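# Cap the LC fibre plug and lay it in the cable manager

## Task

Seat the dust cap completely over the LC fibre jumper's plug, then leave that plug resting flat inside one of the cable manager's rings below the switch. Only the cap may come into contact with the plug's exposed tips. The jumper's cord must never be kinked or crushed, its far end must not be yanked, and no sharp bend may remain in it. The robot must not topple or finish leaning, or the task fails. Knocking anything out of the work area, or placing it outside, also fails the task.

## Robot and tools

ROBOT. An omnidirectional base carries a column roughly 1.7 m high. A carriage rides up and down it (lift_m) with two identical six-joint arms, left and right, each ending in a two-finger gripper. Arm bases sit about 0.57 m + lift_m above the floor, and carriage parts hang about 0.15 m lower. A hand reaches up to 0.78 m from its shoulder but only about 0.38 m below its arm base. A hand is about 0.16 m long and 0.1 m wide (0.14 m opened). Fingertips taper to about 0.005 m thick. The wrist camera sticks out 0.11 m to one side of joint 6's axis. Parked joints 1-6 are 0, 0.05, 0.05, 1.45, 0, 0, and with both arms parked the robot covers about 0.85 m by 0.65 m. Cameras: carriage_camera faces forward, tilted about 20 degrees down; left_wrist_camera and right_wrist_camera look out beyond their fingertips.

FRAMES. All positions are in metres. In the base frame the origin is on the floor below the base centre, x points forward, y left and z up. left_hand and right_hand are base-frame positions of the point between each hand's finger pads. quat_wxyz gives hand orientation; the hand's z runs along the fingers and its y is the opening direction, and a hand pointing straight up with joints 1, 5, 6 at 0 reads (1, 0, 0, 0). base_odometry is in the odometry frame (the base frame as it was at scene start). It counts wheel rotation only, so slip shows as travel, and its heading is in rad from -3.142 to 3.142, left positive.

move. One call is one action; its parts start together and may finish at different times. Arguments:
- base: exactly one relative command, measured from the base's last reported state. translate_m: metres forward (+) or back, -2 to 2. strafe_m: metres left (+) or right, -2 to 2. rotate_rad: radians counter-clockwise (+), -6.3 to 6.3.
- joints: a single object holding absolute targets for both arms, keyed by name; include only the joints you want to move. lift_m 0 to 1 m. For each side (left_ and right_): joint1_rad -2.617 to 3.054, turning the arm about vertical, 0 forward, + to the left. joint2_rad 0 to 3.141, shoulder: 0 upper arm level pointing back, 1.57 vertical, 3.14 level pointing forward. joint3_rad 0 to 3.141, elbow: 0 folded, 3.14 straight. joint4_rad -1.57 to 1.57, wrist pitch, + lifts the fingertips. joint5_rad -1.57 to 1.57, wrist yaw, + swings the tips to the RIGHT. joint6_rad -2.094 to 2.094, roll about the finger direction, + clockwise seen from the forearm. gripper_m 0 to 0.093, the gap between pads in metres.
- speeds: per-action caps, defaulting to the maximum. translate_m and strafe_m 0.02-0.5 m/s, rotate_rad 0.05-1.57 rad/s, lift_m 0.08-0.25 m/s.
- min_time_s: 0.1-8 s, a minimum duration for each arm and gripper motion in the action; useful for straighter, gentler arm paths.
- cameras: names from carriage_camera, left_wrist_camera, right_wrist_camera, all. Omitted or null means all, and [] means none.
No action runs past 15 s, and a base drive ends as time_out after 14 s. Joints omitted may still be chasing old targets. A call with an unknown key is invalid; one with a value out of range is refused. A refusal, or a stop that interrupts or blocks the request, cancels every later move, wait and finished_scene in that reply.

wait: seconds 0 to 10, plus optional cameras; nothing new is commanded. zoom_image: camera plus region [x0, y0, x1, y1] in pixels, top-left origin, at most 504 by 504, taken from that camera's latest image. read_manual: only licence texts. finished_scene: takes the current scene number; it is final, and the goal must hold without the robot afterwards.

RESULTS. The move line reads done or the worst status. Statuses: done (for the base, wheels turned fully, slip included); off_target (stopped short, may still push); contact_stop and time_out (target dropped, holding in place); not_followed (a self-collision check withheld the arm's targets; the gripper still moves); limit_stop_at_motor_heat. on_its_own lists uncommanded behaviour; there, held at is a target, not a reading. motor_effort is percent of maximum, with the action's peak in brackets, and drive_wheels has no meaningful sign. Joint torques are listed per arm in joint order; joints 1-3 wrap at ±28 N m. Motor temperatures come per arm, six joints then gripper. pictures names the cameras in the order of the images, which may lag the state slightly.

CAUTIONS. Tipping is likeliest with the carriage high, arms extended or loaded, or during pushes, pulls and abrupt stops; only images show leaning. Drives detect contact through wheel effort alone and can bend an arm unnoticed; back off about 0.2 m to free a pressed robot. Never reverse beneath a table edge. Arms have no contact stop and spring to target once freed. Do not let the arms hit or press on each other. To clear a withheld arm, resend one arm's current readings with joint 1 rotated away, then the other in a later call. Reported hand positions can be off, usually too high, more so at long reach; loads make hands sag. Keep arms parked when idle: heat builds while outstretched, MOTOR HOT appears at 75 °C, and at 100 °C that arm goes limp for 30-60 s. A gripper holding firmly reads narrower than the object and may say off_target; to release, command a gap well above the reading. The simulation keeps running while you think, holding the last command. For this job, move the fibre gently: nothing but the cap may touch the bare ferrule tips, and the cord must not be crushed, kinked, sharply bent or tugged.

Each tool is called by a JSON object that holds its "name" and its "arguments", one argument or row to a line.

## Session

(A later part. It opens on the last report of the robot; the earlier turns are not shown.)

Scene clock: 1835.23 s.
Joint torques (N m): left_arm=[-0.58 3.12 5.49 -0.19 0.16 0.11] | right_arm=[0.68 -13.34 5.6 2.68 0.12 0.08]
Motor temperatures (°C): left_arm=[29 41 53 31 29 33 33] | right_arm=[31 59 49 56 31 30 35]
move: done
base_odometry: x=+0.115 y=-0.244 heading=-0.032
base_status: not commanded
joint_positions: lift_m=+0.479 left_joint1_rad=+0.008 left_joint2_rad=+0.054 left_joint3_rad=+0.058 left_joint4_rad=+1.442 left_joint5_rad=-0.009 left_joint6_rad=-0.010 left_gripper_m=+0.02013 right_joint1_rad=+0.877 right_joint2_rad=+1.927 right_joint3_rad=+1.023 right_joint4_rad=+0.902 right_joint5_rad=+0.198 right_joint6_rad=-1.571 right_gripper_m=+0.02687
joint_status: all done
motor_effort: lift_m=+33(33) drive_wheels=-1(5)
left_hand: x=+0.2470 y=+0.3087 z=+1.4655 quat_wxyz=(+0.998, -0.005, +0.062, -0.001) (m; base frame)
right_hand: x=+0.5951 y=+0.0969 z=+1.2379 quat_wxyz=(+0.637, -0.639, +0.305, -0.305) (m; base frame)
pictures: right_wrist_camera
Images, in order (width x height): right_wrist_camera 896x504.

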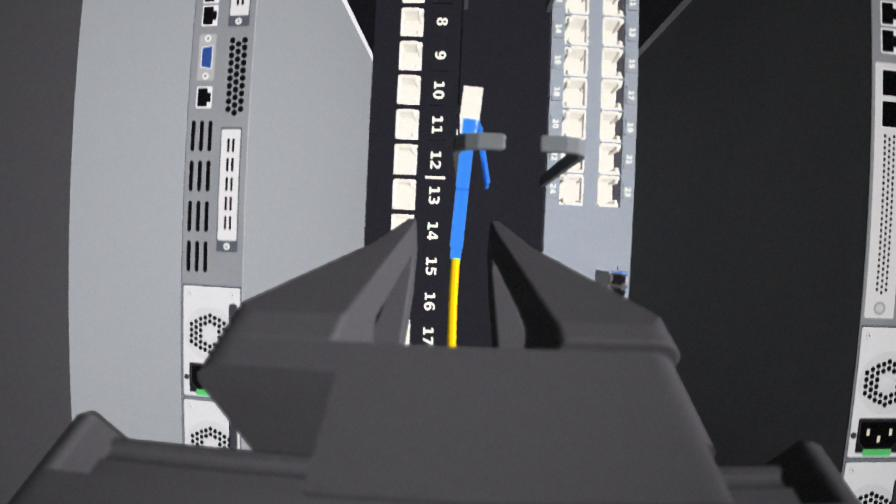

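{"name": "move", "arguments": {
  "joints": {"right_joint1_rad": 0.900, "right_joint2_rad": 1.842, "right_joint3_rad": 0.934, "right_joint4_rad": 0.929, "right_joint5_rad": 0.217, "right_joint6_rad": -1.563},
  "min_time_s": 1.8,
  "cameras": []
}}

{"name": "move", "arguments": {
  "joints": {"right_joint1_rad": 0.918, "right_joint2_rad": 1.748, "right_joint3_rad": 0.807, "right_joint4_rad": 0.962, "right_joint5_rad": 0.235, "right_joint6_rad": -1.563},
  "min_time_s": 1.8,
  "cameras": ["right_wrist_camera"]
}}

{"name": "zoom_image", "arguments": {
  "camera": "right_wrist_camera",
  "region": [380, 20, 580, 220]
}}

Scene clock: 1853.57 s.
Joint torques (N m): left_arm=[-0.59 3.12 5.52 -0.2 0.15 0.11] | right_arm=[0.55 -12.56 5.55 2.69 0.1 0.09]
Motor temperatures (°C): left_arm=[29 41 53 31 29 33 33] | right_arm=[31 61 49 57 31 30 34]
move: done
base_odometry: x=+0.115 y=-0.244 heading=-0.032
base_status: not commanded
joint_positions: lift_m=+0.479 left_joint1_rad=+0.008 left_joint2_rad=+0.054 left_joint3_rad=+0.058 left_joint4_rad=+1.442 left_joint5_rad=-0.009 left_joint6_rad=-0.010 left_gripper_m=+0.02013 right_joint1_rad=+0.894 right_joint2_rad=+1.868 right_joint3_rad=+0.948 right_joint4_rad=+0.928 right_joint5_rad=+0.207 right_joint6_rad=-1.571 right_gripper_m=+0.02687
joint_status: all done
motor_effort: lift_m=+33(33) drive_wheels=+1(5)
left_hand: x=+0.2470 y=+0.3087 z=+1.4655 quat_wxyz=(+0.998, -0.005, +0.062, -0.001) (m; base frame)
right_hand: x=+0.5783 y=+0.0885 z=+1.2419 quat_wxyz=(+0.642, -0.636, +0.302, -0.303) (m; base frame)
pictures: none
No camera images: "cameras" was empty.

Scene clock: 1855.67 s.
Joint torques (N m): left_arm=[-0.58 3.12 5.52 -0.2 0.15 0.11] | right_arm=[0.55 -11.26 5.45 2.7 0.11 0.08]
Motor temperatures (°C): left_arm=[29 41 53 31 29 33 33] | right_arm=[31 60 49 57 31 30 34]
move: done
base_odometry: x=+0.115 y=-0.244 heading=-0.032
base_status: not commanded
joint_positions: lift_m=+0.479 left_joint1_rad=+0.008 left_joint2_rad=+0.054 left_joint3_rad=+0.058 left_joint4_rad=+1.442 left_joint5_rad=-0.009 left_joint6_rad=-0.010 left_gripper_m=+0.02013 right_joint1_rad=+0.912 right_joint2_rad=+1.771 right_joint3_rad=+0.820 right_joint4_rad=+0.961 right_joint5_rad=+0.225 right_joint6_rad=-1.571 right_gripper_m=+0.02687
joint_status: all done
motor_effort: lift_m=+33(33) drive_wheels=-1(5)
left_hand: x=+0.2470 y=+0.3087 z=+1.4655 quat_wxyz=(+0.998, -0.005, +0.062, -0.001) (m; base frame)
right_hand: x=+0.5548 y=+0.0692 z=+1.2427 quat_wxyz=(+0.643, -0.636, +0.301, -0.303) (m; base frame)
pictures: right_wrist_camera
Images, in order (width x height): right_wrist_camera 896x504.

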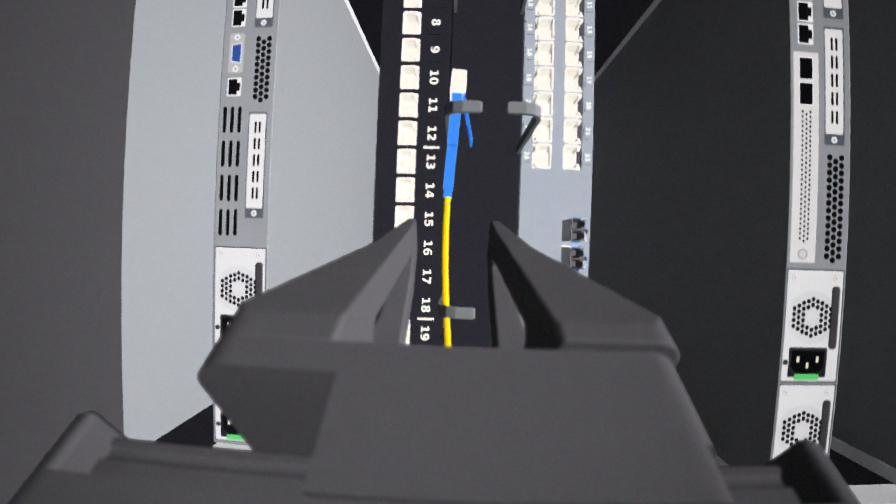

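Scaled by 2.520 from the camera's 896x504 image, which has a finer 1280x720 frame.

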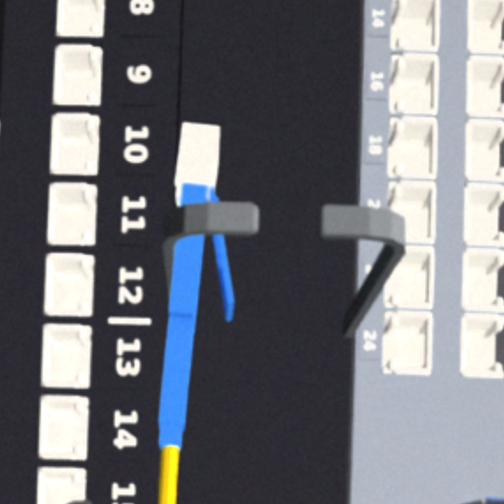

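{"name": "move", "arguments": {
  "joints": {"right_joint1_rad": 1.02, "right_joint2_rad": 1.463, "right_joint3_rad": 0.527, "right_joint4_rad": 0.957, "right_joint5_rad": 0.344, "right_joint6_rad": -1.555},
  "min_time_s": 2.0,
  "cameras": []
}}

{"name": "move", "arguments": {
  "joints": {"right_joint1_rad": 1.014, "right_joint2_rad": 0.82, "right_joint3_rad": 0.31, "right_joint4_rad": 0.97, "right_joint5_rad": 0.139, "right_joint6_rad": -1.558, "right_gripper_m": 0.02},
  "min_time_s": 2.0,
  "cameras": []
}}

{"name": "move", "arguments": {
  "joints": {"right_joint1_rad": 1.0, "right_joint2_rad": 0.32, "right_joint3_rad": 0.26, "right_joint4_rad": 1.29, "right_joint5_rad": 0.0, "right_joint6_rad": -1.2},
  "min_time_s": 2.0,
  "cameras": ["carriage_camera"]
}}

{"name": "zoom_image", "arguments": {
  "camera": "carriage_camera",
  "region": [330, 230, 510, 320]
}}

Scene clock: 1871.40 s.
Joint torques (N m): left_arm=[-0.61 3.14 5.5 -0.2 0.15 0.11] | right_arm=[0.54 -7.79 5.46 2.59 0.12 0.11]
Motor temperatures (°C): left_arm=[29 41 52 31 29 33 33] | right_arm=[31 58 49 55 31 30 34]
move: done
base_odometry: x=+0.115 y=-0.244 heading=-0.032
base_status: not commanded
joint_positions: lift_m=+0.479 left_joint1_rad=+0.008 left_joint2_rad=+0.054 left_joint3_rad=+0.058 left_joint4_rad=+1.442 left_joint5_rad=-0.009 left_joint6_rad=-0.010 left_gripper_m=+0.02013 right_joint1_rad=+1.014 right_joint2_rad=+1.480 right_joint3_rad=+0.540 right_joint4_rad=+0.962 right_joint5_rad=+0.333 right_joint6_rad=-1.564 right_gripper_m=+0.02687
joint_status: all done
motor_effort: lift_m=+33(33) drive_wheels=-2(6)
left_hand: x=+0.2470 y=+0.3087 z=+1.4655 quat_wxyz=(+0.998, -0.005, +0.062, -0.001) (m; base frame)
right_hand: x=+0.4878 y=+0.0245 z=+1.2517 quat_wxyz=(+0.647, -0.630, +0.306, -0.303) (m; base frame)
pictures: none
No camera images: "cameras" was empty.

Scene clock: 1873.70 s.
Joint torques (N m): left_arm=[-0.58 3.14 5.52 -0.19 0.15 0.11] | right_arm=[-0.05 -1.74 6.27 2.22 -0.13 0.06]
Motor temperatures (°C): left_arm=[29 41 52 31 29 33 33] | right_arm=[31 57 49 55 31 30 34]
move: done
base_odometry: x=+0.115 y=-0.244 heading=-0.032
base_status: not commanded
joint_positions: lift_m=+0.479 left_joint1_rad=+0.008 left_joint2_rad=+0.054 left_joint3_rad=+0.058 left_joint4_rad=+1.442 left_joint5_rad=-0.009 left_joint6_rad=-0.010 left_gripper_m=+0.02013 right_joint1_rad=+1.014 right_joint2_rad=+0.827 right_joint3_rad=+0.325 right_joint4_rad=+0.970 right_joint5_rad=+0.150 right_joint6_rad=-1.564 right_gripper_m=+0.02013
joint_status: all done
motor_effort: lift_m=+33(33) drive_wheels=-1(5)
left_hand: x=+0.2470 y=+0.3087 z=+1.4655 quat_wxyz=(+0.998, -0.005, +0.062, -0.001) (m; base frame)
right_hand: x=+0.3969 y=-0.0637 z=+1.3853 quat_wxyz=(+0.807, -0.484, +0.206, -0.269) (m; base frame)
pictures: none
No camera images: "cameras" was empty.

Scene clock: 1876.00 s.
Joint torques (N m): left_arm=[-0.58 3.14 5.52 -0.2 0.15 0.11] | right_arm=[-0.72 2.11 5.2 0.53 -0.07 0.06]
Motor temperatures (°C): left_arm=[29 41 52 31 29 33 33] | right_arm=[31 56 49 55 31 30 34]
move: done
base_odometry: x=+0.115 y=-0.244 heading=-0.032
base_status: not commanded
joint_positions: lift_m=+0.479 left_joint1_rad=+0.008 left_joint2_rad=+0.054 left_joint3_rad=+0.058 left_joint4_rad=+1.442 left_joint5_rad=-0.009 left_joint6_rad=-0.010 left_gripper_m=+0.02013 right_joint1_rad=+1.007 right_joint2_rad=+0.328 right_joint3_rad=+0.273 right_joint4_rad=+1.283 right_joint5_rad=+0.011 right_joint6_rad=-1.211 right_gripper_m=+0.02013
joint_status: all done
motor_effort: lift_m=+33(33) drive_wheels=+1(5)
left_hand: x=+0.2470 y=+0.3087 z=+1.4655 quat_wxyz=(+0.998, -0.005, +0.062, -0.001) (m; base frame)
right_hand: x=+0.2706 y=-0.2230 z=+1.5093 quat_wxyz=(+0.980, -0.150, +0.081, -0.101) (m; base frame)
pictures: carriage_camera
Images, in order (width x height): carriage_camera 896x504.

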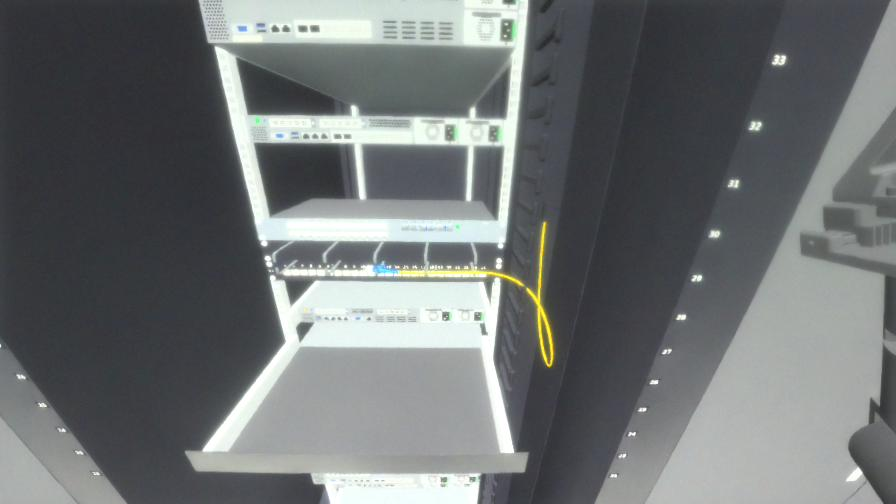

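Scaled by 2.800 from the camera's 896x504 image, which has a finer 1280x720 frame.

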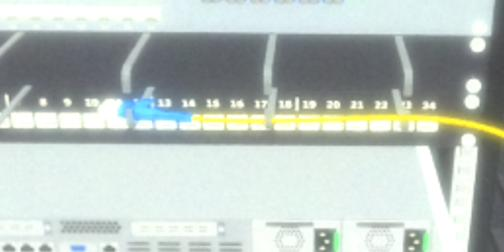

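{"name": "zoom_image", "arguments": {
  "camera": "carriage_camera",
  "region": [480, 210, 600, 380]
}}

Scaled by 2.965 from the camera's 896x504 image, which has a finer 1280x720 frame.

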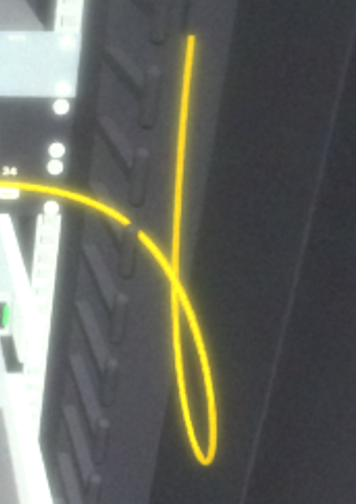

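{"name": "zoom_image", "arguments": {
  "camera": "carriage_camera",
  "region": [350, 245, 420, 295]
}}

Scaled by 7.200 from the camera's 896x504 image, which has a finer 1280x720 frame.

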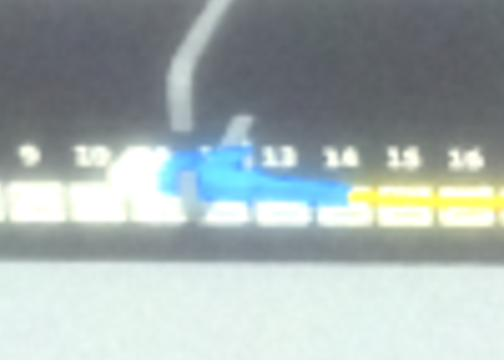

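{"name": "finished_scene", "arguments": {
  "scene": 2
}}

The scene is finished: the task was done.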